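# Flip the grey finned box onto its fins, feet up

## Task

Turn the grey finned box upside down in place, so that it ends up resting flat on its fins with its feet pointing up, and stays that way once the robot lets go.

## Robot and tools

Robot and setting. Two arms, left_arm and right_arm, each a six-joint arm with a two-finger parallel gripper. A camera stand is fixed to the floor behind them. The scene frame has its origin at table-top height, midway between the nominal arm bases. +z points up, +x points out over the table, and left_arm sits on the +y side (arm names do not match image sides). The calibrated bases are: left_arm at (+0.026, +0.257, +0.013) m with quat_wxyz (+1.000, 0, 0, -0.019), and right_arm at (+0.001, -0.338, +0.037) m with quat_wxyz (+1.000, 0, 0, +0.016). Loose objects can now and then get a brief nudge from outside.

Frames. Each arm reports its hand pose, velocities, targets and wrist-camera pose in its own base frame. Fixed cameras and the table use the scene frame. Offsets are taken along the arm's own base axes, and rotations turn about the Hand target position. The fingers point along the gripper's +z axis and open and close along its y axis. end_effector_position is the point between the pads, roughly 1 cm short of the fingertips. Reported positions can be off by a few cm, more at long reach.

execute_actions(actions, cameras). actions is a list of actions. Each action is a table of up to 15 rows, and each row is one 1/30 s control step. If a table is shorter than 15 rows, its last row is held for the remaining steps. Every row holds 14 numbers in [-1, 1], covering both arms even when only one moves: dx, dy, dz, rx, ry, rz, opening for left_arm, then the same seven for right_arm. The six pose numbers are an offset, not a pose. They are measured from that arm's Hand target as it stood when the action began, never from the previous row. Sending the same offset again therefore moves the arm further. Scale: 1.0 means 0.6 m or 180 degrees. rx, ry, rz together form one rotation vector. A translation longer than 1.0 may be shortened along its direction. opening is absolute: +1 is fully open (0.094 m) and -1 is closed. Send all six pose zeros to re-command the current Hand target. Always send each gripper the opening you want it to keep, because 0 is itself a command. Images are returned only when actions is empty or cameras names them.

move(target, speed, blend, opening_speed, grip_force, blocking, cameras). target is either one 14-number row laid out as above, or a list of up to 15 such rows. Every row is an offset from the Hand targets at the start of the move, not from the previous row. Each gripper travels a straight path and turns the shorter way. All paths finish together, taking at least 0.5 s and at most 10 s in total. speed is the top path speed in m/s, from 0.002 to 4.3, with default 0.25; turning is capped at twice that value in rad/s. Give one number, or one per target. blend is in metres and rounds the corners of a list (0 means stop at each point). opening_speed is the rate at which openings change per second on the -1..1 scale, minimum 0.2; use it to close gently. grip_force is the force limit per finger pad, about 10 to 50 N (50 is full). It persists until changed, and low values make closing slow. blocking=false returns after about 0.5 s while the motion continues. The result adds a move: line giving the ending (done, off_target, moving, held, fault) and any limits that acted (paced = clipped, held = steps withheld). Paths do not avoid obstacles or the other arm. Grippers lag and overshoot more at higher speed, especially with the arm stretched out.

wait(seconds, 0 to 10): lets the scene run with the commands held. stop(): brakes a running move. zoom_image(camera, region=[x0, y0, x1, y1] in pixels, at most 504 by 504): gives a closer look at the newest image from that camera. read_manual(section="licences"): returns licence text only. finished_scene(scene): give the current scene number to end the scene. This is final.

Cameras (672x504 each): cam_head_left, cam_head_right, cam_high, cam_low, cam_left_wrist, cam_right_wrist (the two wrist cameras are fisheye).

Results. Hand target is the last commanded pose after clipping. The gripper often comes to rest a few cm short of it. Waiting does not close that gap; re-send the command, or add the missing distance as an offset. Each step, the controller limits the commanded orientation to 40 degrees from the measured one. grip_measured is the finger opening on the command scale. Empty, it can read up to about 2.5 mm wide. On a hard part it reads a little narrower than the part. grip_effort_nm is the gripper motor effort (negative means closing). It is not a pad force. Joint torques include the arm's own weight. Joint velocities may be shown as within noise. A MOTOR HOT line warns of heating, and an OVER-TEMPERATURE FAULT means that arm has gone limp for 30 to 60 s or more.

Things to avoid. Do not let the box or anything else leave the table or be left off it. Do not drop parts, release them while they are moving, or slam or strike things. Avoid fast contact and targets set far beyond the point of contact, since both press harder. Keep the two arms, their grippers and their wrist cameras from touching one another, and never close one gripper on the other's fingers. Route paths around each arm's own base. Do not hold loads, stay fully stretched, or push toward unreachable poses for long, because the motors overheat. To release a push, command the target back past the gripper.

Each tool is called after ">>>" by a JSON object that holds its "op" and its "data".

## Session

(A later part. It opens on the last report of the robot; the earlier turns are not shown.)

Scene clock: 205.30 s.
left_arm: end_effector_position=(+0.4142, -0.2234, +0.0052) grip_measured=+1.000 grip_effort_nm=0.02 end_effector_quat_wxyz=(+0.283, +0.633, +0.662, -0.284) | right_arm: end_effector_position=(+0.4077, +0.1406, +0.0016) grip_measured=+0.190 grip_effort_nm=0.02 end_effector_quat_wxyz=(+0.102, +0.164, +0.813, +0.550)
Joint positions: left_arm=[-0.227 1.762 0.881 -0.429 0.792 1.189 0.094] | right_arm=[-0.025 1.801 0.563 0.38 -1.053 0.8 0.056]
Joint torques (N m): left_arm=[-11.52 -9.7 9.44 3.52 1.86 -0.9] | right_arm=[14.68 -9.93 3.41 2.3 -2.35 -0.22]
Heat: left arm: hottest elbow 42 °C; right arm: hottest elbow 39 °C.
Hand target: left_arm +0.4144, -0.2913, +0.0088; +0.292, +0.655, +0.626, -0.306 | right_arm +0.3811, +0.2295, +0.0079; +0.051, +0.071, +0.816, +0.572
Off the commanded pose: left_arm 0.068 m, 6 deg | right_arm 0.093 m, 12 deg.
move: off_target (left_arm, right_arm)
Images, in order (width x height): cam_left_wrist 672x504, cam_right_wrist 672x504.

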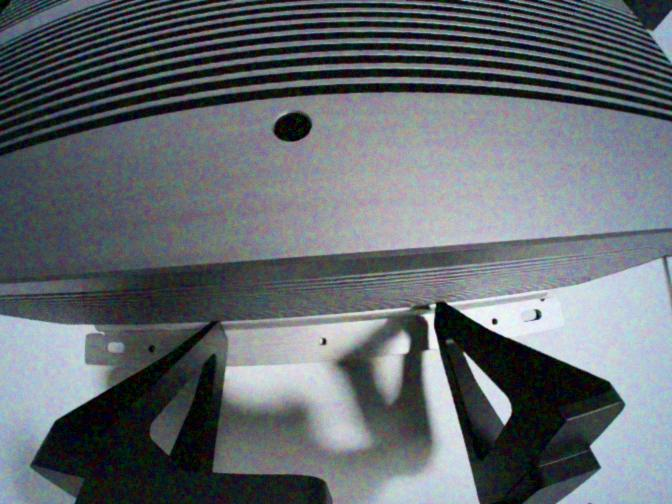

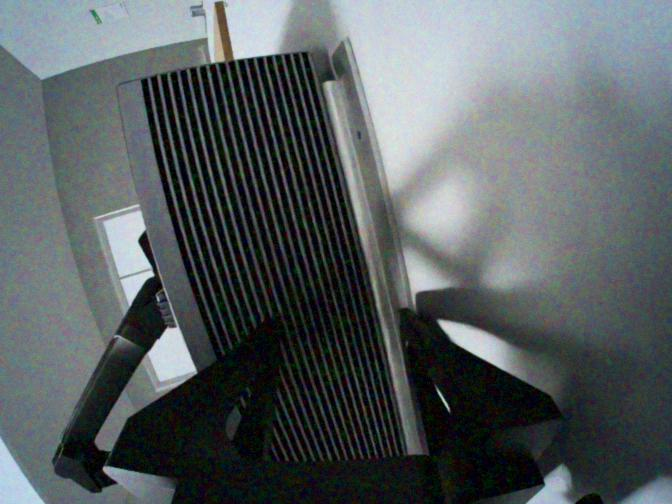

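>>> {"op": "move", "data": {"target": [0,-0.0,0.004,0,0,0,1,-0.005,0.01,0.14,0,0,0,0.19], "speed": 0.06, "cameras": ["cam_right_wrist"]}}

>>> {"op": "move", "data": {"target": [0,0,0.013,0,0,0,1,0.0,0.04,0.07,-0.055,0.0097,0,0.19], "speed": 0.06, "cameras": ["cam_right_wrist","cam_low"]}}

Scene clock: 212.20 s.
left_arm: end_effector_position=(+0.4157, -0.2240, +0.0061) grip_measured=+1.000 grip_effort_nm=0.02 end_effector_quat_wxyz=(+0.288, +0.643, +0.654, -0.275) | right_arm: end_effector_position=(+0.3974, +0.1665, +0.0715) grip_measured=+0.187 grip_effort_nm=0.16 end_effector_quat_wxyz=(+0.089, +0.155, +0.818, +0.547)
Joint positions: left_arm=[-0.23 1.758 0.881 -0.423 0.783 1.211 0.094] | right_arm=[0.047 1.547 0.565 0.155 -1.019 0.851 0.056]
Joint torques (N m): left_arm=[-11.28 -9.41 9.78 2.91 2.19 -1.1] | right_arm=[10.87 -9.99 6.91 1.22 -2.84 -0.22]
Heat: left arm: hottest elbow 43 °C; right arm: hottest elbow 39 °C.
Hand target: left_arm +0.4144, -0.2913, +0.0110; +0.292, +0.655, +0.626, -0.306 | right_arm +0.3780, +0.2356, +0.0918; +0.051, +0.071, +0.816, +0.572
Off the commanded pose: left_arm 0.068 m, 5 deg | right_arm 0.074 m, 11 deg.
move: off_target (left_arm, right_arm)
Images, in order (width x height): cam_right_wrist 672x504.

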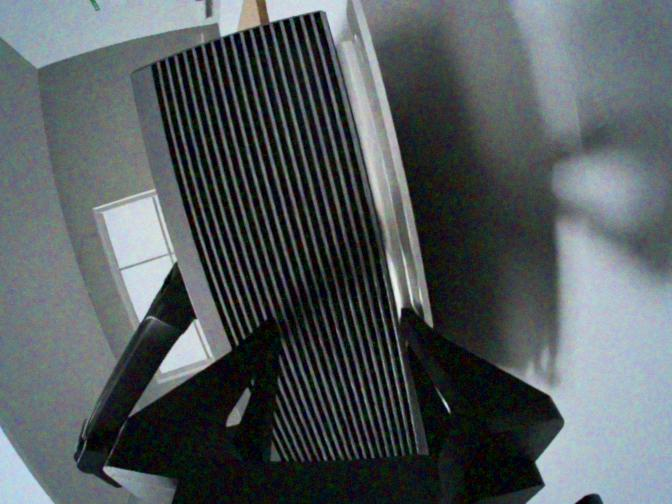

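Scene clock: 214.27 s.
left_arm: end_effector_position=(+0.4160, -0.2239, +0.0066) grip_measured=+1.000 grip_effort_nm=0.02 end_effector_quat_wxyz=(+0.289, +0.645, +0.653, -0.273) | right_arm: end_effector_position=(+0.3887, +0.1791, +0.0980) grip_measured=+0.188 grip_effort_nm=0.12 end_effector_quat_wxyz=(+0.060, +0.188, +0.864, +0.464)
Joint positions: left_arm=[-0.23 1.756 0.881 -0.423 0.781 1.216 0.094] | right_arm=[0.129 1.389 0.648 -0.241 -0.828 0.823 0.056]
Joint torques (N m): left_arm=[-11.16 -10.58 10.15 2.11 2.24 -1.16] | right_arm=[11.87 -9.29 10.77 1.51 -3.18 -0.54]
Heat: left arm: hottest elbow 43 °C; right arm: hottest elbow 39 °C.
Hand target: left_arm +0.4145, -0.2912, +0.0189; +0.292, +0.655, +0.626, -0.306 | right_arm +0.3780, +0.2595, +0.1338; +0.044, +0.075, +0.863, +0.498
Off the commanded pose: left_arm 0.069 m, 5 deg | right_arm 0.089 m, 14 deg.
move: off_target (left_arm, right_arm)
Images, in order (width x height): cam_low 672x504, cam_right_wrist 672x504.

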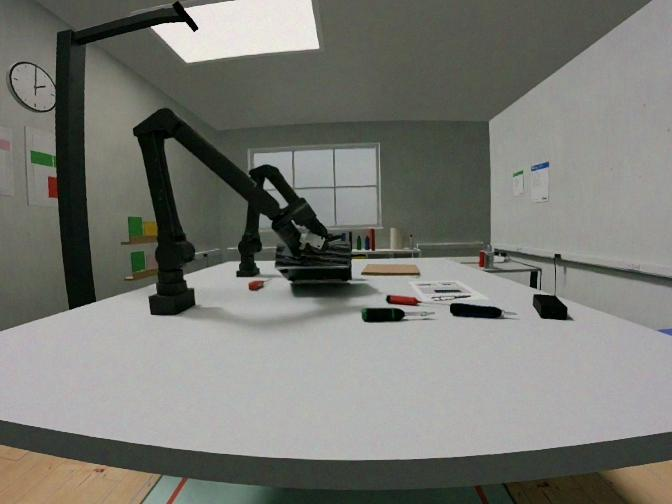

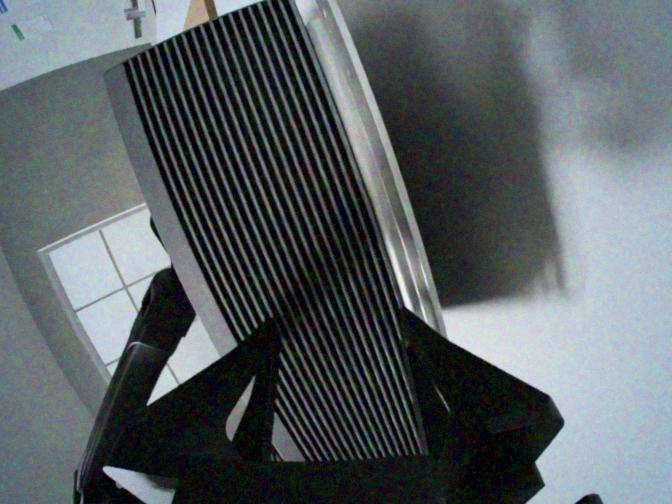

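>>> {"op": "move", "data": {"target": [0,0,0,0,0,0,1,0.003,0.015,0.012,-0.082,0.0145,0,0.19], "speed": 0.05, "cameras": ["cam_right_wrist"]}}

>>> {"op": "zoom_image", "data": {"camera": "cam_right_wrist", "region": [230, 220, 480, 440]}}

Scene clock: 224.07 s.
left_arm: end_effector_position=(+0.4162, -0.2240, +0.0066) grip_measured=+1.000 grip_effort_nm=0.02 end_effector_quat_wxyz=(+0.289, +0.644, +0.653, -0.273) | right_arm: end_effector_position=(+0.3852, +0.1817, +0.1179) grip_measured=+0.187 grip_effort_nm=0.13 end_effector_quat_wxyz=(+0.050, +0.184, +0.920, +0.343)
Joint positions: left_arm=[-0.231 1.756 0.881 -0.422 0.781 1.213 0.094] | right_arm=[0.214 1.33 0.789 -0.606 -0.585 0.739 0.056]
Joint torques (N m): left_arm=[-11.28 -10.58 10.17 2.09 2.26 -1.12] | right_arm=[12.1 -6.3 12 2.13 -3.18 -0.33]
Heat: left arm: hottest elbow 44 °C; right arm: hottest elbow 40 °C.
Hand target: left_arm +0.4144, -0.2913, +0.0188; +0.292, +0.655, +0.626, -0.306 | right_arm +0.3800, +0.2685, +0.1412; +0.034, +0.080, +0.920, +0.381
Off the commanded pose: left_arm 0.068 m, 5 deg | right_arm 0.090 m, 13 deg.
move: off_target (left_arm, right_arm)
Images, in order (width x height): cam_right_wrist 672x504.

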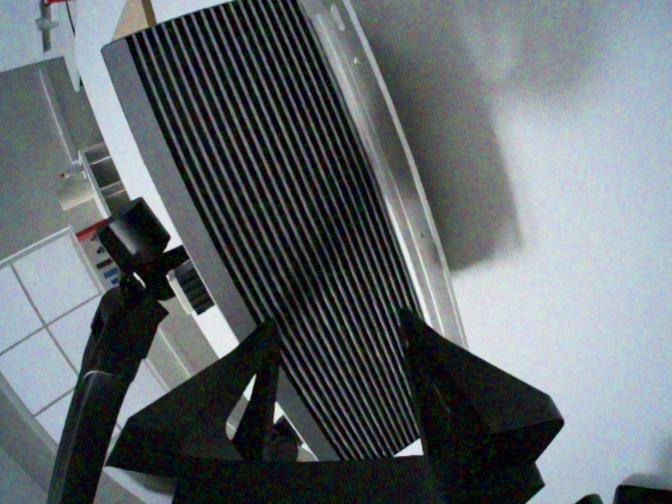

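Scaled by 2.016 from the camera's 672x504 image, which has a finer 960x720 frame.

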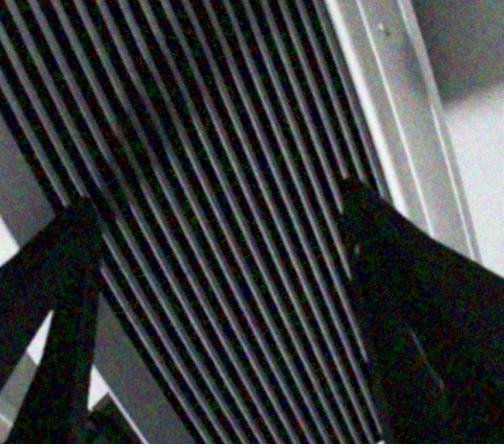

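>>> {"op": "move", "data": {"target": [0,0,0,0,0,0,1,-0.008,-0.012,-0.035,0,0,0,0.75], "speed": 0.01, "opening_speed": 0.3, "cameras": ["cam_right_wrist"]}}

>>> {"op": "zoom_image", "data": {"camera": "cam_right_wrist", "region": [180, 220, 480, 440]}}

Scene clock: 238.47 s.
left_arm: end_effector_position=(+0.4177, -0.2201, +0.0046) grip_measured=+1.000 grip_effort_nm=0.02 end_effector_quat_wxyz=(+0.288, +0.641, +0.657, -0.272) | right_arm: end_effector_position=(+0.3869, +0.1832, +0.1193) grip_measured=+0.745 grip_effort_nm=0.25 end_effector_quat_wxyz=(+0.055, +0.175, +0.919, +0.348)
Joint positions: left_arm=[-0.222 1.76 0.881 -0.422 0.779 1.214 0.094] | right_arm=[0.214 1.331 0.789 -0.593 -0.593 0.726 0.082]
Joint torques (N m): left_arm=[-11.81 -10.87 9.98 2.04 2.36 -1.1] | right_arm=[11.4 -5.13 8.57 3.23 -3.06 -0.35]
Heat: left arm: hottest elbow 45 °C; right arm: hottest elbow 41 °C.
Hand target: left_arm +0.4144, -0.2912, +0.0188; +0.292, +0.655, +0.626, -0.306 | right_arm +0.3751, +0.2613, +0.1201; +0.034, +0.080, +0.920, +0.381
Off the commanded pose: left_arm 0.073 m, 5 deg | right_arm 0.079 m, 12 deg.
move: off_target (left_arm, right_arm)
Images, in order (width x height): cam_right_wrist 672x504.

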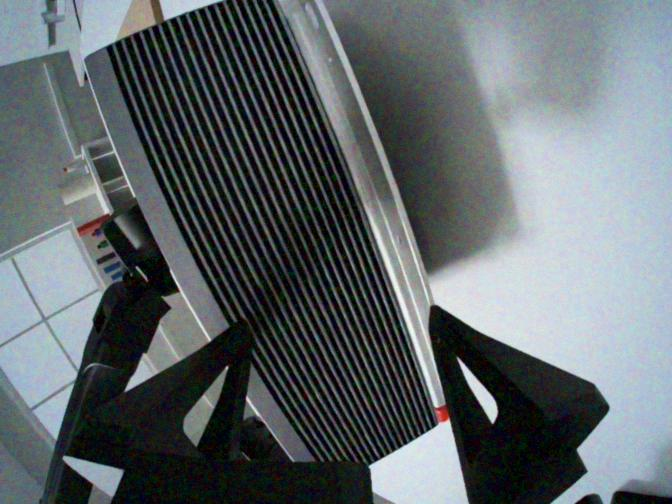

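Scaled by 1.680 from the camera's 672x504 image, which has a finer 960x720 frame.

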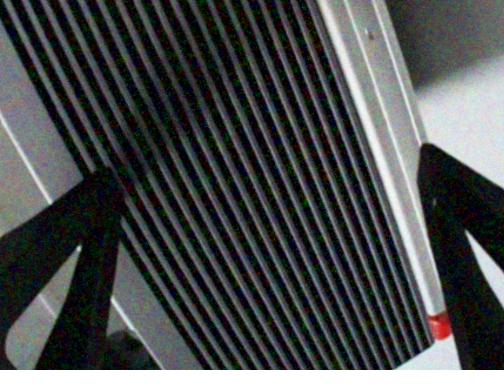

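>>> {"op": "move", "data": {"target": [0,0,0,0,0,0,1,-0.003,-0.0,-0.012,0,0,0,1], "speed": 0.01, "opening_speed": 0.3, "cameras": ["cam_right_wrist"]}}

>>> {"op": "zoom_image", "data": {"camera": "cam_right_wrist", "region": [180, 220, 480, 440]}}

Scene clock: 251.33 s.
left_arm: end_effector_position=(+0.4182, -0.2184, +0.0024) grip_measured=+1.000 grip_effort_nm=0.02 end_effector_quat_wxyz=(+0.285, +0.636, +0.663, -0.273) | right_arm: end_effector_position=(+0.3905, +0.1860, +0.1210) grip_measured=+0.996 grip_effort_nm=0.22 end_effector_quat_wxyz=(+0.063, +0.168, +0.916, +0.358)
Joint positions: left_arm=[-0.219 1.765 0.881 -0.421 0.776 1.2 0.094] | right_arm=[0.214 1.333 0.785 -0.561 -0.606 0.724 0.094]
Joint torques (N m): left_arm=[-12.28 -11.46 9.84 2.04 2.48 -0.98] | right_arm=[12.04 -3.49 8.12 3.17 -2.4 -0.36]
Heat: left arm: hottest elbow 45 °C; right arm: hottest wrist yaw 42 °C.
Hand target: left_arm +0.4143, -0.2913, +0.0189; +0.292, +0.655, +0.626, -0.306 | right_arm +0.3733, +0.2613, +0.1129; +0.034, +0.080, +0.920, +0.381
Off the commanded pose: left_arm 0.075 m, 6 deg | right_arm 0.078 m, 11 deg.
move: off_target (left_arm, right_arm)
Images, in order (width x height): cam_right_wrist 672x504.

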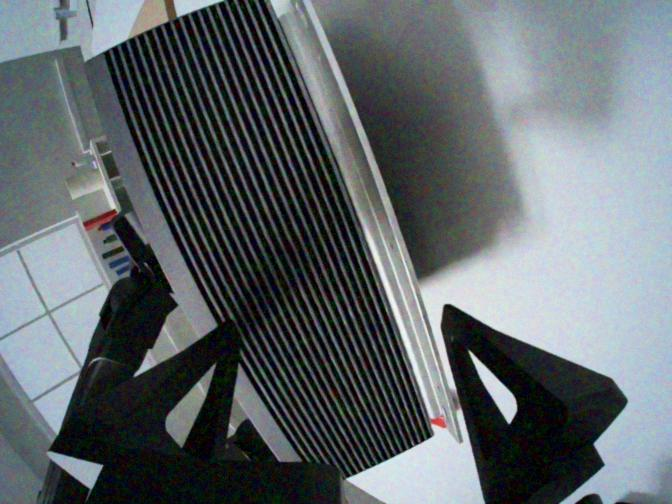

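Scaled by 1.680 from the camera's 672x504 image, which has a finer 960x720 frame.

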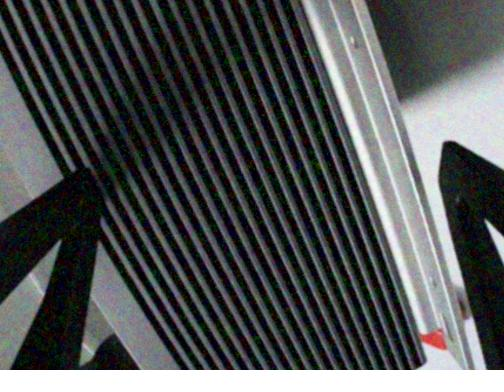

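>>> {"op": "move", "data": {"target": [0,0,0,0,0,0,1,0.004,0.02,-0.02,0.1368,-0.0242,0,1], "speed": 0.08, "cameras": ["cam_right_wrist","cam_low"]}}

>>> {"op": "zoom_image", "data": {"camera": "cam_low", "region": [260, 210, 390, 310]}}

Scene clock: 260.87 s.
left_arm: end_effector_position=(+0.4184, -0.2180, +0.0019) grip_measured=+1.000 grip_effort_nm=0.02 end_effector_quat_wxyz=(+0.288, +0.639, +0.658, -0.273) | right_arm: end_effector_position=(+0.4006, +0.2290, +0.1340) grip_measured=+0.999 grip_effort_nm=0.06 end_effector_quat_wxyz=(+0.108, +0.093, +0.803, +0.578)
Joint positions: left_arm=[-0.216 1.768 0.881 -0.419 0.783 1.216 0.094] | right_arm=[0.2 1.45 0.606 0.249 -0.989 0.987 0.094]
Joint torques (N m): left_arm=[-12.28 -11.58 9.85 1.92 2.26 -1.13] | right_arm=[7.82 -2.9 5.71 1.52 -0.26 -0.18]
Heat: left arm: hottest elbow 46 °C; right arm: hottest elbow 41 °C.
Hand target: left_arm +0.4144, -0.2913, +0.0190; +0.292, +0.655, +0.626, -0.306 | right_arm +0.3758, +0.2733, +0.1008; +0.051, +0.071, +0.816, +0.571
Off the commanded pose: left_arm 0.075 m, 6 deg | right_arm 0.061 m, 7 deg.
move: off_target (left_arm, right_arm)
Images, in order (width x height): cam_low 672x504, cam_right_wrist 672x504.

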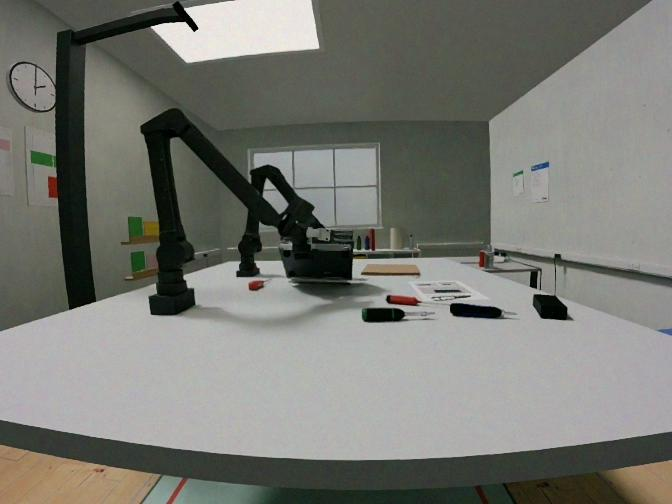

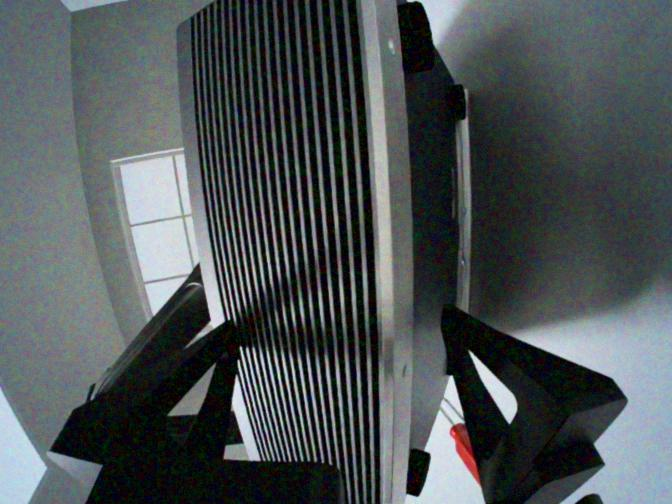

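Scaled by 3.877.

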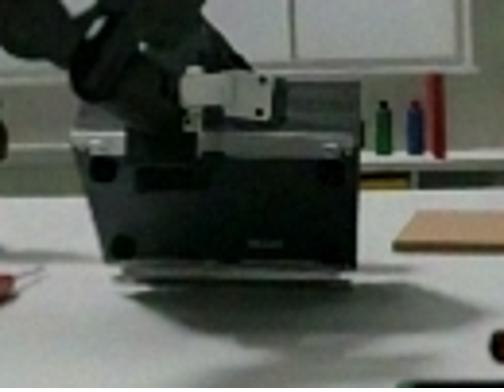

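>>> {"op": "move", "data": {"target": [0,0,0,0,0,0,1,0.0,-0.01,0.09,0,0,0,1], "speed": 0.06, "cameras": ["cam_right_wrist","cam_low"]}}

>>> {"op": "zoom_image", "data": {"camera": "cam_low", "region": [260, 210, 390, 310]}}

Scene clock: 270.13 s.
left_arm: end_effector_position=(+0.4176, -0.2235, +0.0005) grip_measured=+1.000 grip_effort_nm=0.02 end_effector_quat_wxyz=(+0.292, +0.652, +0.646, -0.269) | right_arm: end_effector_position=(+0.3836, +0.2250, +0.1384) grip_measured=+1.000 grip_effort_nm=-0.04 end_effector_quat_wxyz=(+0.068, +0.127, +0.816, +0.560)
Joint positions: left_arm=[-0.229 1.772 0.881 -0.406 0.779 1.238 0.094] | right_arm=[0.201 1.377 0.608 0.065 -0.976 0.991 0.094]
Joint torques (N m): left_arm=[-11.34 -11.81 10.19 1.4 2.33 -1.36] | right_arm=[6.42 -7.12 9.77 1.24 -1.19 -0.31]
Heat: left arm: hottest elbow 46 °C; right arm: hottest elbow 42 °C.
Hand target: left_arm +0.4145, -0.2912, +0.0190; +0.292, +0.655, +0.626, -0.306 | right_arm +0.3757, +0.2673, +0.1548; +0.051, +0.071, +0.816, +0.571
Off the commanded pose: left_arm 0.070 m, 5 deg | right_arm 0.046 m, 7 deg.
move: off_target (left_arm, right_arm)
Images, in order (width x height): cam_low 672x504, cam_right_wrist 672x504.

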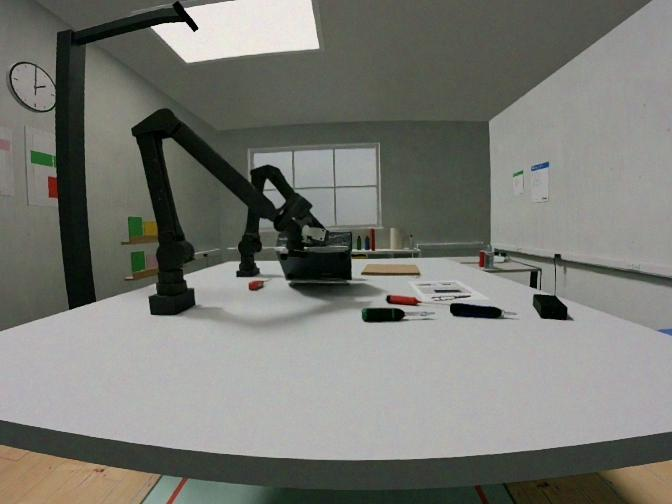

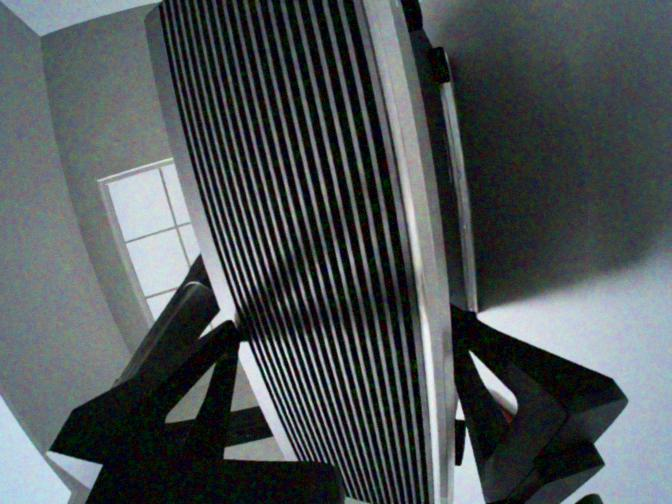

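Scaled by 3.877.

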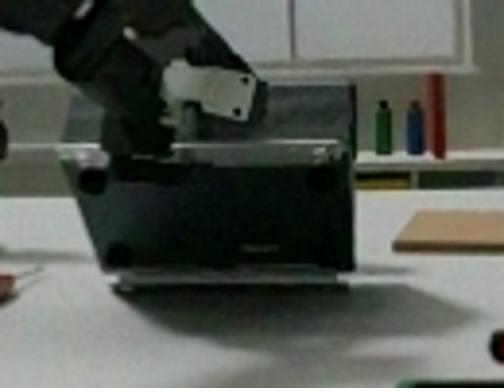

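>>> {"op": "move", "data": {"target": [-0.003,0.085,0,0,0,0,1,0.015,-0.06,0.01,0,0,0,1], "speed": 0.04}}

>>> {"op": "move", "data": {"target": [0,0,0,0,0,0,1,0.01,-0.05,0.01,0,0,0,0.6], "speed": 0.02, "cameras": ["cam_right_wrist","cam_low"]}}

>>> {"op": "zoom_image", "data": {"camera": "cam_right_wrist", "region": [180, 180, 480, 480]}}

Scene clock: 279.60 s.
left_arm: end_effector_position=(+0.4019, -0.2256, +0.0018) grip_measured=+1.000 grip_effort_nm=0.02 end_effector_quat_wxyz=(+0.282, +0.657, +0.632, -0.298) | right_arm: end_effector_position=(+0.3725, +0.2187, +0.1380) grip_measured=+1.000 grip_effort_nm=-0.04 end_effector_quat_wxyz=(+0.037, +0.108, +0.821, +0.559)
Joint positions: left_arm=[-0.229 1.775 0.881 -0.475 0.826 1.292 0.094] | right_arm=[0.176 1.374 0.634 -0.093 -1.045 0.875 0.094]
Joint torques (N m): left_arm=[-2.61 -12.81 8.81 0.4 1.55 -0.51] | right_arm=[1.2 -7.53 10.24 1.37 -1.4 -0.4]
Heat: left arm: hottest elbow 46 °C; right arm: hottest elbow 42 °C.
Hand target: left_arm +0.4126, -0.2402, +0.0190; +0.292, +0.655, +0.626, -0.306 | right_arm +0.3848, +0.2312, +0.1608; +0.051, +0.071, +0.816, +0.571
Off the commanded pose: left_arm 0.025 m, 2 deg | right_arm 0.029 m, 5 deg.
move: off_target (left_arm, right_arm)

Scene clock: 281.87 s.
left_arm: end_effector_position=(+0.3999, -0.2319, +0.0054) grip_measured=+1.000 grip_effort_nm=0.02 end_effector_quat_wxyz=(+0.282, +0.654, +0.630, -0.309) | right_arm: end_effector_position=(+0.3655, +0.2021, +0.1361) grip_measured=+0.603 grip_effort_nm=-0.18 end_effector_quat_wxyz=(+0.016, +0.092, +0.823, +0.561)
Joint positions: left_arm=[-0.239 1.775 0.886 -0.481 0.846 1.278 0.094] | right_arm=[0.124 1.384 0.662 -0.269 -1.111 0.714 0.075]
Joint torques (N m): left_arm=[-1.55 -12.69 8.49 0.64 0.76 -0.38] | right_arm=[-1.73 -9.7 10.91 1.68 -0.97 -0.11]
Heat: left arm: hottest elbow 46 °C; right arm: hottest elbow 42 °C.
Hand target: left_arm +0.4127, -0.2403, +0.0189; +0.292, +0.655, +0.626, -0.306 | right_arm +0.3906, +0.2013, +0.1668; +0.051, +0.071, +0.816, +0.571
Off the commanded pose: left_arm 0.020 m, 1 deg | right_arm 0.040 m, 5 deg.
move: off_target (left_arm, right_arm)
Images, in order (width x height): cam_low 672x504, cam_right_wrist 672x504.

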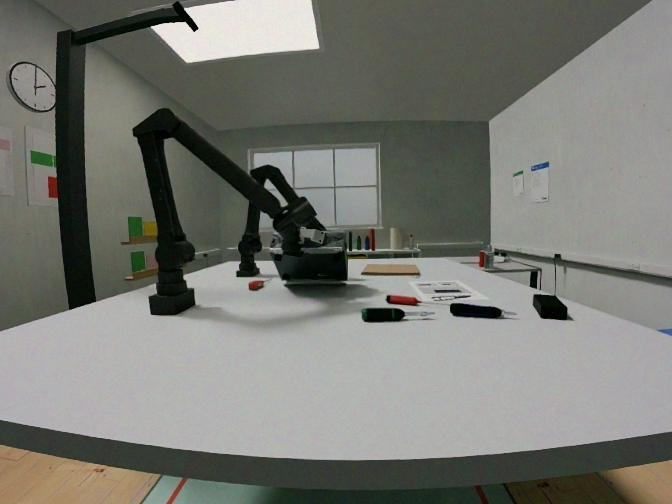

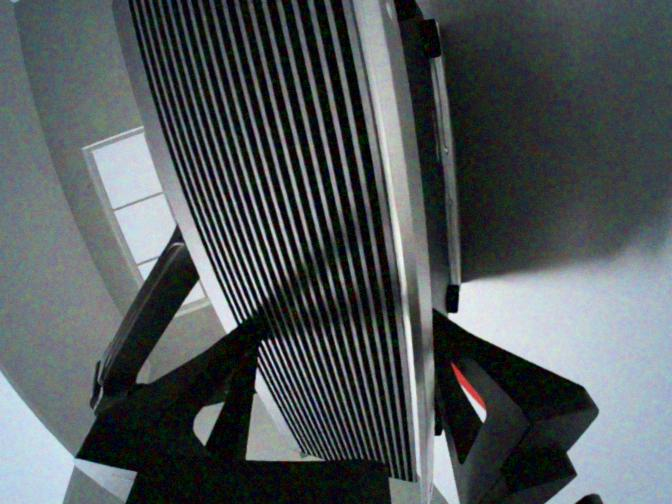

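Scaled by 1.680 from the camera's 672x504 image, which has a finer 960x720 frame.

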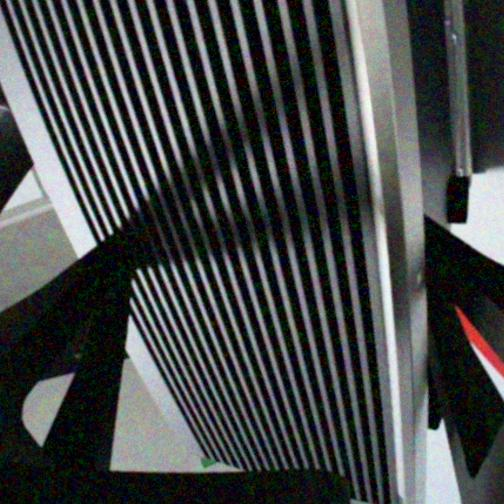

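>>> {"op": "move", "data": {"target": [0,0,0,0,0,0,1,0.008,-0.02,0.03,0,0,0,0.2], "speed": 0.01, "opening_speed": 0.25}}

>>> {"op": "move", "data": {"target": [0,0,0,0,0,0,1,0.005,-0.025,0.025,0,0,0,-0.3], "speed": 0.01, "opening_speed": 0.25, "cameras": ["cam_right_wrist","cam_low"]}}

>>> {"op": "zoom_image", "data": {"camera": "cam_right_wrist", "region": [180, 180, 480, 480]}}

Scene clock: 290.40 s.
left_arm: end_effector_position=(+0.4009, -0.2325, +0.0064) grip_measured=+1.000 grip_effort_nm=0.02 end_effector_quat_wxyz=(+0.282, +0.653, +0.631, -0.310) | right_arm: end_effector_position=(+0.3641, +0.1912, +0.1363) grip_measured=+0.203 grip_effort_nm=-0.15 end_effector_quat_wxyz=(+0.004, +0.102, +0.828, +0.551)
Joint positions: left_arm=[-0.239 1.774 0.888 -0.481 0.847 1.273 0.094] | right_arm=[0.096 1.382 0.685 -0.39 -1.112 0.644 0.057]
Joint torques (N m): left_arm=[-1.44 -12.81 8.31 0.68 0.74 -0.33] | right_arm=[-2.02 -11.4 12.62 1.37 -1.87 -0.15]
Heat: left arm: hottest elbow 45 °C; right arm: hottest elbow 44 °C.
Hand target: left_arm +0.4126, -0.2403, +0.0189; +0.292, +0.655, +0.626, -0.306 | right_arm +0.3955, +0.1893, +0.1849; +0.051, +0.071, +0.816, +0.571
Off the commanded pose: left_arm 0.019 m, 1 deg | right_arm 0.058 m, 7 deg.
move: off_target (left_arm, right_arm)

Scene clock: 293.13 s.
left_arm: end_effector_position=(+0.4005, -0.2319, +0.0056) grip_measured=+1.000 grip_effort_nm=0.02 end_effector_quat_wxyz=(+0.278, +0.649, +0.637, -0.310) | right_arm: end_effector_position=(+0.3618, +0.1793, +0.1418) grip_measured=-0.297 grip_effort_nm=-0.17 end_effector_quat_wxyz=(-0.009, +0.106, +0.829, +0.549)
Joint positions: left_arm=[-0.239 1.774 0.888 -0.485 0.842 1.26 0.094] | right_arm=[0.061 1.38 0.716 -0.528 -1.13 0.556 0.033]
Joint torques (N m): left_arm=[-1.67 -12.75 8.29 0.81 0.92 -0.2] | right_arm=[-2.67 -13.04 13.46 1.18 -1.98 -0.09]
Heat: left arm: hottest elbow 45 °C; right arm: hottest elbow 45 °C.
Hand target: left_arm +0.4126, -0.2403, +0.0189; +0.292, +0.655, +0.626, -0.306 | right_arm +0.3985, +0.1743, +0.1998; +0.051, +0.071, +0.816, +0.571
Off the commanded pose: left_arm 0.020 m, 2 deg | right_arm 0.069 m, 8 deg.
move: off_target (left_arm, right_arm)
Images, in order (width x height): cam_low 672x504, cam_right_wrist 672x504.

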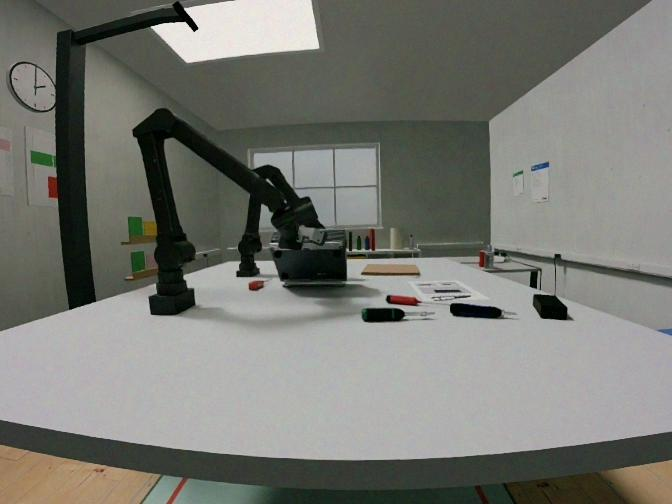

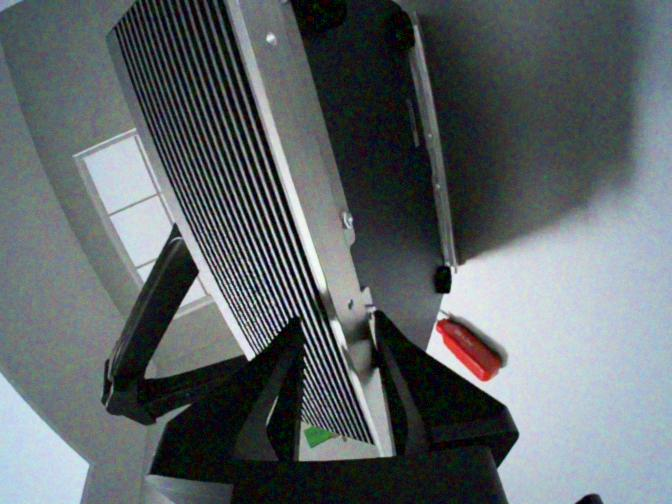

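Scaled by 1.680 from the camera's 672x504 image, which has a finer 960x720 frame.

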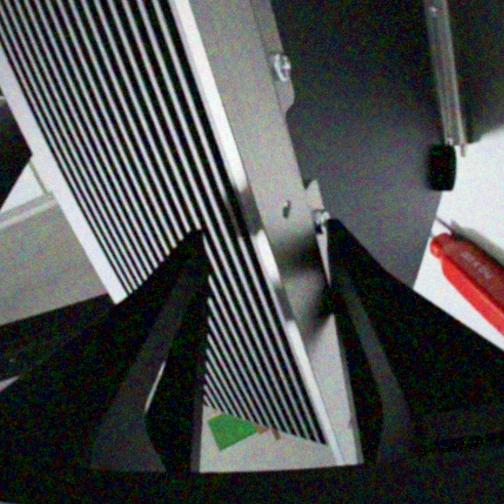

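>>> {"op": "move", "data": {"target": [0,0,0,0,0,0,1,0.002,-0.02,0.02,0,0,0,-0.6], "speed": 0.01, "opening_speed": 0.25}}

>>> {"op": "move", "data": {"target": [0,0,0,0,0,0,1,0.0,0,0.008,0,0,0,-1], "speed": 0.01, "opening_speed": 0.25, "cameras": ["cam_right_wrist","cam_low"]}}

>>> {"op": "zoom_image", "data": {"camera": "cam_low", "region": [250, 200, 380, 310]}}

Scene clock: 301.17 s.
left_arm: end_effector_position=(+0.4005, -0.2326, +0.0065) grip_measured=+1.000 grip_effort_nm=0.02 end_effector_quat_wxyz=(+0.278, +0.647, +0.637, -0.313) | right_arm: end_effector_position=(+0.3859, +0.1670, +0.1962) grip_measured=-0.599 grip_effort_nm=-0.09 end_effector_quat_wxyz=(+0.032, +0.080, +0.818, +0.569)
Joint positions: left_arm=[-0.24 1.774 0.889 -0.486 0.847 1.255 0.094] | right_arm=[0.018 1.334 0.813 -0.622 -1.176 0.499 0.019]
Joint torques (N m): left_arm=[-1.67 -12.86 8.27 0.85 0.74 -0.14] | right_arm=[-1.79 -7.53 10.15 0.84 -0.74 -0.21]
Heat: left arm: hottest elbow 44 °C; right arm: hottest elbow 45 °C.
Hand target: left_arm +0.4127, -0.2403, +0.0190; +0.292, +0.655, +0.626, -0.306 | right_arm +0.3998, +0.1622, +0.2118; +0.051, +0.071, +0.816, +0.571
Off the commanded pose: left_arm 0.019 m, 2 deg | right_arm 0.021 m, 2 deg.
move: off_target (left_arm, right_arm)

Scene clock: 303.00 s.
left_arm: end_effector_position=(+0.4005, -0.2326, +0.0065) grip_measured=+1.000 grip_effort_nm=0.02 end_effector_quat_wxyz=(+0.278, +0.647, +0.637, -0.313) | right_arm: end_effector_position=(+0.3839, +0.1669, +0.1953) grip_measured=-0.986 grip_effort_nm=-0.74 end_effector_quat_wxyz=(+0.026, +0.084, +0.818, +0.569)
Joint positions: left_arm=[-0.24 1.774 0.889 -0.486 0.847 1.255 0.094] | right_arm=[0.018 1.334 0.813 -0.638 -1.176 0.498 0.001]
Joint torques (N m): left_arm=[-1.61 -12.81 8.25 0.85 0.74 -0.14] | right_arm=[-1.61 -9.35 10.8 0.98 -0.76 -0.21]
Heat: left arm: hottest elbow 44 °C; right arm: hottest elbow 46 °C.
Hand target: left_arm +0.4127, -0.2403, +0.0190; +0.292, +0.655, +0.626, -0.306 | right_arm +0.3998, +0.1622, +0.2166; +0.051, +0.071, +0.816, +0.571
Off the commanded pose: left_arm 0.019 m, 2 deg | right_arm 0.027 m, 3 deg.
move: off_target (left_arm, right_arm)
Images, in order (width x height): cam_low 672x504, cam_right_wrist 672x504.

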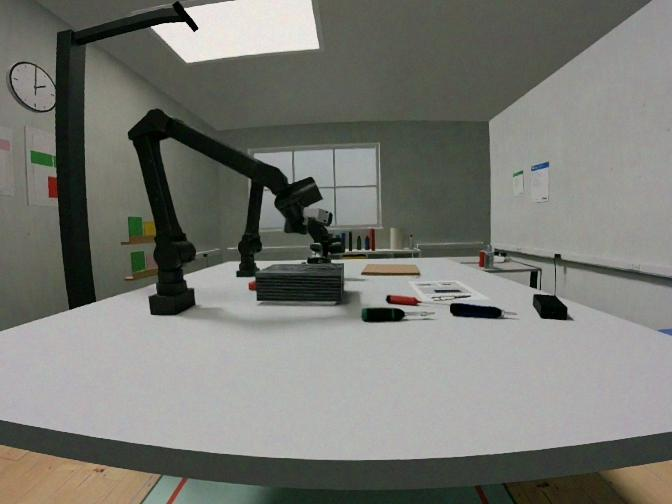

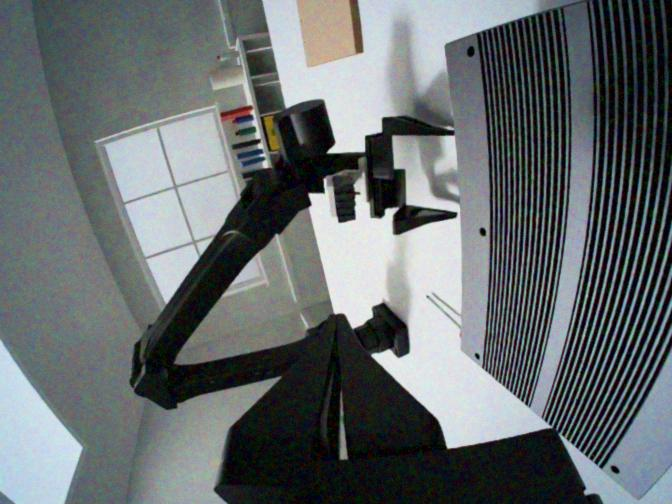

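Scaled by 3.877.

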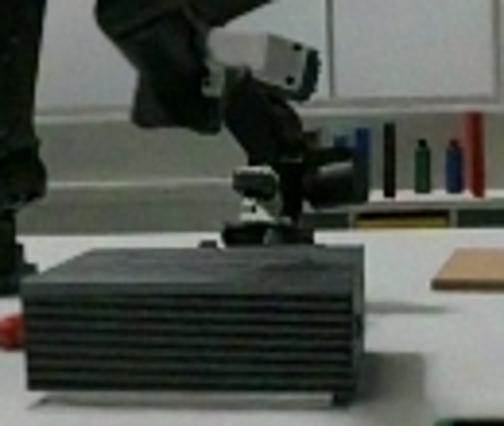

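>>> {"op": "move", "data": {"target": [0,0.1,0.02,0,0,0,1,0.02,-0.1,0.02,0,0,0,0], "speed": 0.15, "cameras": ["cam_head_left","cam_high","cam_left_wrist"]}}

Scene clock: 308.53 s.
left_arm: end_effector_position=(+0.3979, -0.1798, +0.0190) grip_measured=+1.000 grip_effort_nm=0.01 end_effector_quat_wxyz=(+0.278, +0.649, +0.634, -0.316) | right_arm: end_effector_position=(+0.3971, +0.1084, +0.2165) grip_measured=-0.001 grip_effort_nm=0.07 end_effector_quat_wxyz=(+0.035, +0.079, +0.816, +0.572)
Joint positions: left_arm=[-0.114 1.745 0.897 -0.676 0.868 1.457 0.094] | right_arm=[-0.14 1.408 0.962 -1.08 -1.219 0.083 0.047]
Joint torques (N m): left_arm=[-0.44 -12.34 8.46 0.27 0.75 -0.05] | right_arm=[-1.79 -8.7 10.39 0.27 -0.78 -0.22]
Heat: left arm: hottest elbow 43 °C; right arm: hottest elbow 46 °C.
Hand target: left_arm +0.4127, -0.1802, +0.0309; +0.292, +0.655, +0.626, -0.306 | right_arm +0.4116, +0.1023, +0.2286; +0.051, +0.071, +0.816, +0.571
Off the commanded pose: left_arm 0.019 m, 2 deg | right_arm 0.020 m, 2 deg.
move: off_target (left_arm, right_arm)
Images, in order (width x height): cam_head_left 672x504, cam_high 672x504, cam_left_wrist 672x504.

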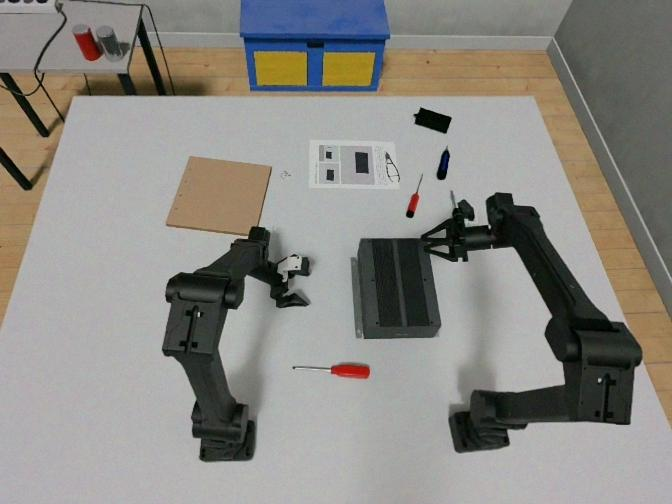

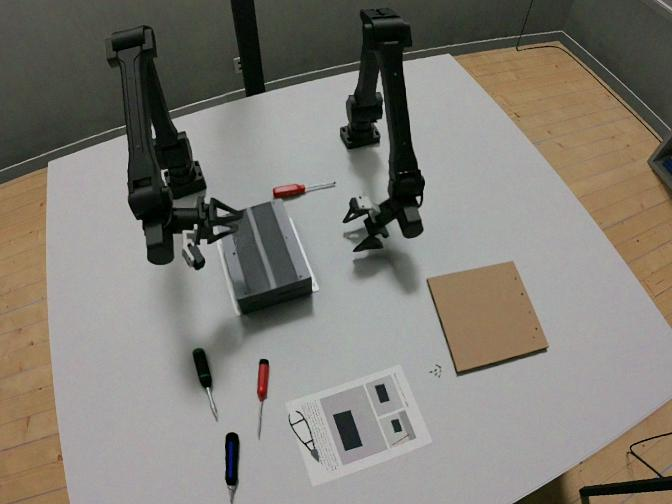

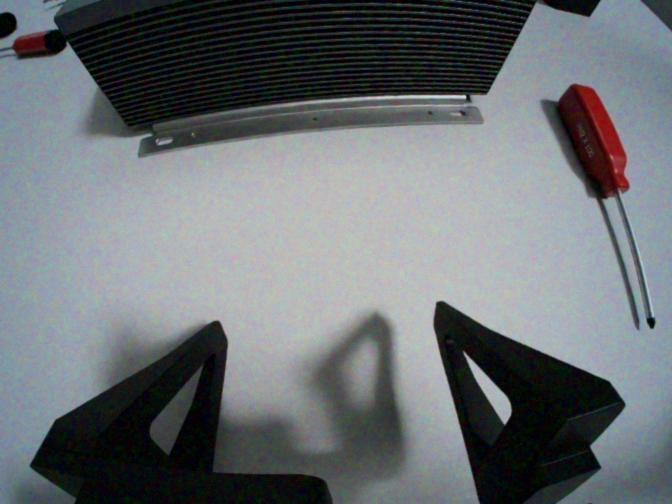

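>>> {"op": "move", "data": {"target": [[0,0,0,0,0,0,1,-0.083,-0.217,-0.05,0,0,-0.11,0.19],[0,0,0,0,0,0,1,-0.083,-0.217,-0.36,0,0,-0.11,0.19]], "speed": 0.15, "cameras": ["cam_right_wrist","cam_head_left"]}}

Scene clock: 325.67 s.
left_arm: end_effector_position=(+0.3979, -0.1798, +0.0190) grip_measured=+1.000 grip_effort_nm=0.02 end_effector_quat_wxyz=(+0.278, +0.649, +0.634, -0.316) | right_arm: end_effector_position=(+0.3618, -0.0232, +0.0142) grip_measured=+0.189 grip_effort_nm=0.07 end_effector_quat_wxyz=(+0.145, +0.202, +0.794, +0.554)
Joint positions: left_arm=[-0.114 1.745 0.897 -0.676 0.868 1.457 0.094] | right_arm=[-0.53 1.764 0.659 -0.53 -1.219 -0.076 0.056]
Joint torques (N m): left_arm=[-0.5 -12.16 8.47 0.29 0.75 -0.07] | right_arm=[-1.73 -9.41 3.29 0.65 -0.83 -0.02]
Heat: left arm: hottest elbow 44 °C; right arm: hottest elbow 45 °C.
Hand target: left_arm +0.4127, -0.1802, +0.0309; +0.292, +0.655, +0.626, -0.306 | right_arm +0.3620, -0.0279, +0.0126; +0.148, +0.211, +0.792, +0.554
Off the commanded pose: left_arm 0.019 m, 2 deg | right_arm 0.005 m, 1 deg.
move: off_target (left_arm)
Images, in order (width x height): cam_head_left 672x504, cam_right_wrist 672x504.

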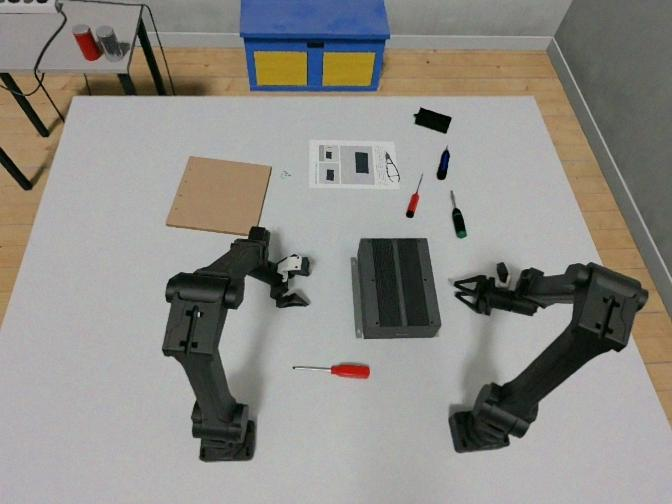

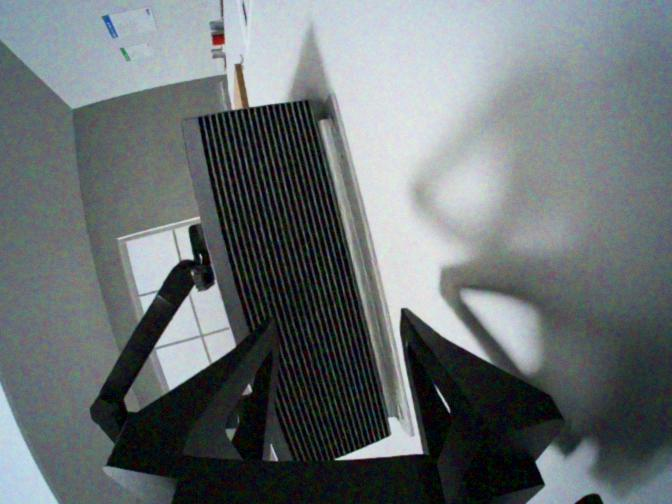

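>>> {"op": "move", "data": {"target": [0,0,0,0,0,0,1,-0.015,0.29,0.0,0,0,0,0.19], "speed": 0.06, "cameras": ["cam_right_wrist","cam_head_left"]}}

Scene clock: 341.03 s.
left_arm: end_effector_position=(+0.3979, -0.1798, +0.0190) grip_measured=+1.000 grip_effort_nm=0.02 end_effector_quat_wxyz=(+0.278, +0.649, +0.634, -0.316) | right_arm: end_effector_position=(+0.3562, +0.1292, +0.0093) grip_measured=+0.189 grip_effort_nm=0.07 end_effector_quat_wxyz=(+0.155, +0.234, +0.790, +0.545)
Joint positions: left_arm=[-0.114 1.745 0.897 -0.676 0.868 1.457 0.094] | right_arm=[-0.028 1.733 0.32 0.77 -0.93 1.041 0.056]
Joint torques (N m): left_arm=[-0.56 -12.28 8.47 0.29 0.76 -0.06] | right_arm=[2.67 -7.47 2.39 2.74 -0.83 -0.03]
Heat: left arm: hottest elbow 44 °C; right arm: hottest elbow 43 °C.
Hand target: left_arm +0.4127, -0.1802, +0.0309; +0.292, +0.655, +0.626, -0.306 | right_arm +0.3530, +0.1460, +0.0126; +0.148, +0.210, +0.792, +0.554
Off the commanded pose: left_arm 0.019 m, 2 deg | right_arm 0.018 m, 3 deg.
move: off_target (left_arm, right_arm)
Images, in order (width x height): cam_head_left 672x504, cam_right_wrist 672x504.

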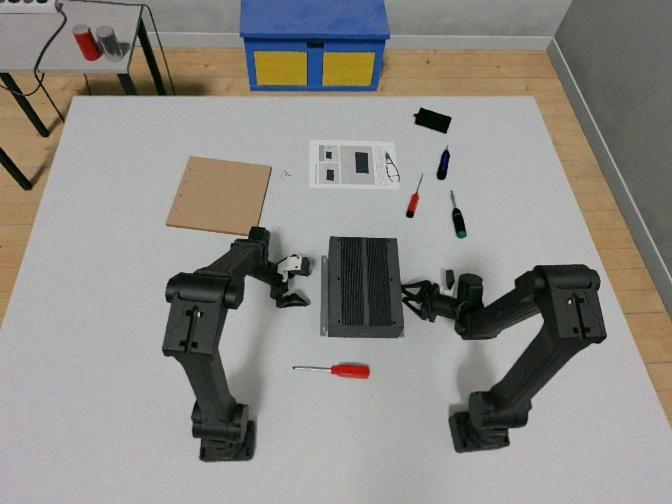

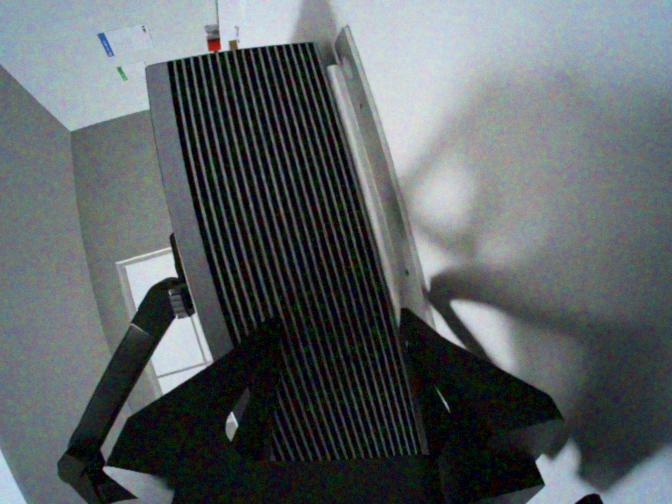

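>>> {"op": "move", "data": {"target": [[0.015,0.0,-0.03,0,0,-0.015,1,0.02,-0.08,0,0,0,0.0,0.19],[0.015,-0.04,-0.043,0,0,-0.015,1,0.03,-0.07,-0.008,0,0,0.083,0.19],[0.015,-0.08,-0.043,0,0,-0.015,1,0.03,-0.055,-0.008,0,0,0.083,0.19]], "speed": [0.1,0.1,0.05], "cameras": ["cam_right_wrist","cam_left_wrist"]}}

Scene clock: 355.93 s.
left_arm: end_effector_position=(+0.4136, -0.2233, +0.0103) grip_measured=+1.000 grip_effort_nm=0.02 end_effector_quat_wxyz=(+0.286, +0.670, +0.609, -0.313) | right_arm: end_effector_position=(+0.3668, +0.1093, +0.0085) grip_measured=+0.189 grip_effort_nm=0.07 end_effector_quat_wxyz=(+0.075, +0.110, +0.811, +0.569)
Joint positions: left_arm=[-0.208 1.803 0.947 -0.579 0.867 1.395 0.094] | right_arm=[-0.147 1.753 0.578 -0.08 -1.204 0.341 0.056]
Joint torques (N m): left_arm=[-1.38 -10.4 7.83 1.26 0.53 -0.32] | right_arm=[0.73 -9.41 4.16 1.72 -0.51 -0.01]
Heat: left arm: hottest elbow 44 °C; right arm: hottest elbow 41 °C.
Hand target: left_arm +0.4217, -0.2283, +0.0052; +0.285, +0.670, +0.610, -0.312 | right_arm +0.3710, +0.1130, +0.0078; +0.075, +0.106, +0.812, +0.569
Off the commanded pose: left_arm 0.011 m, 0 deg | right_arm 0.006 m, 1 deg.
move: off_target (left_arm)
Images, in order (width x height): cam_left_wrist 672x504, cam_right_wrist 672x504.

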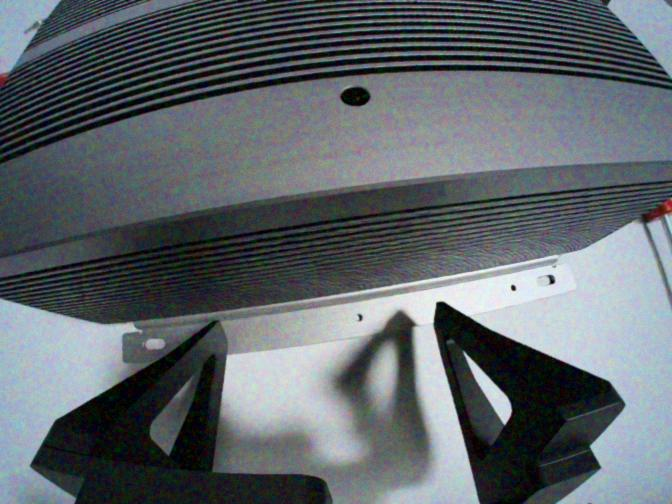

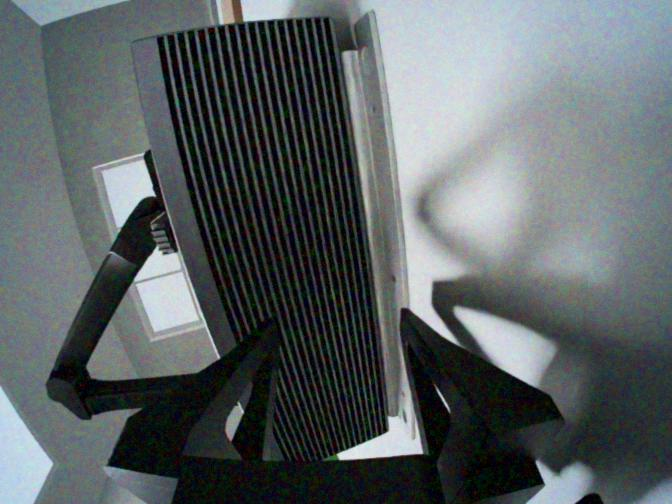

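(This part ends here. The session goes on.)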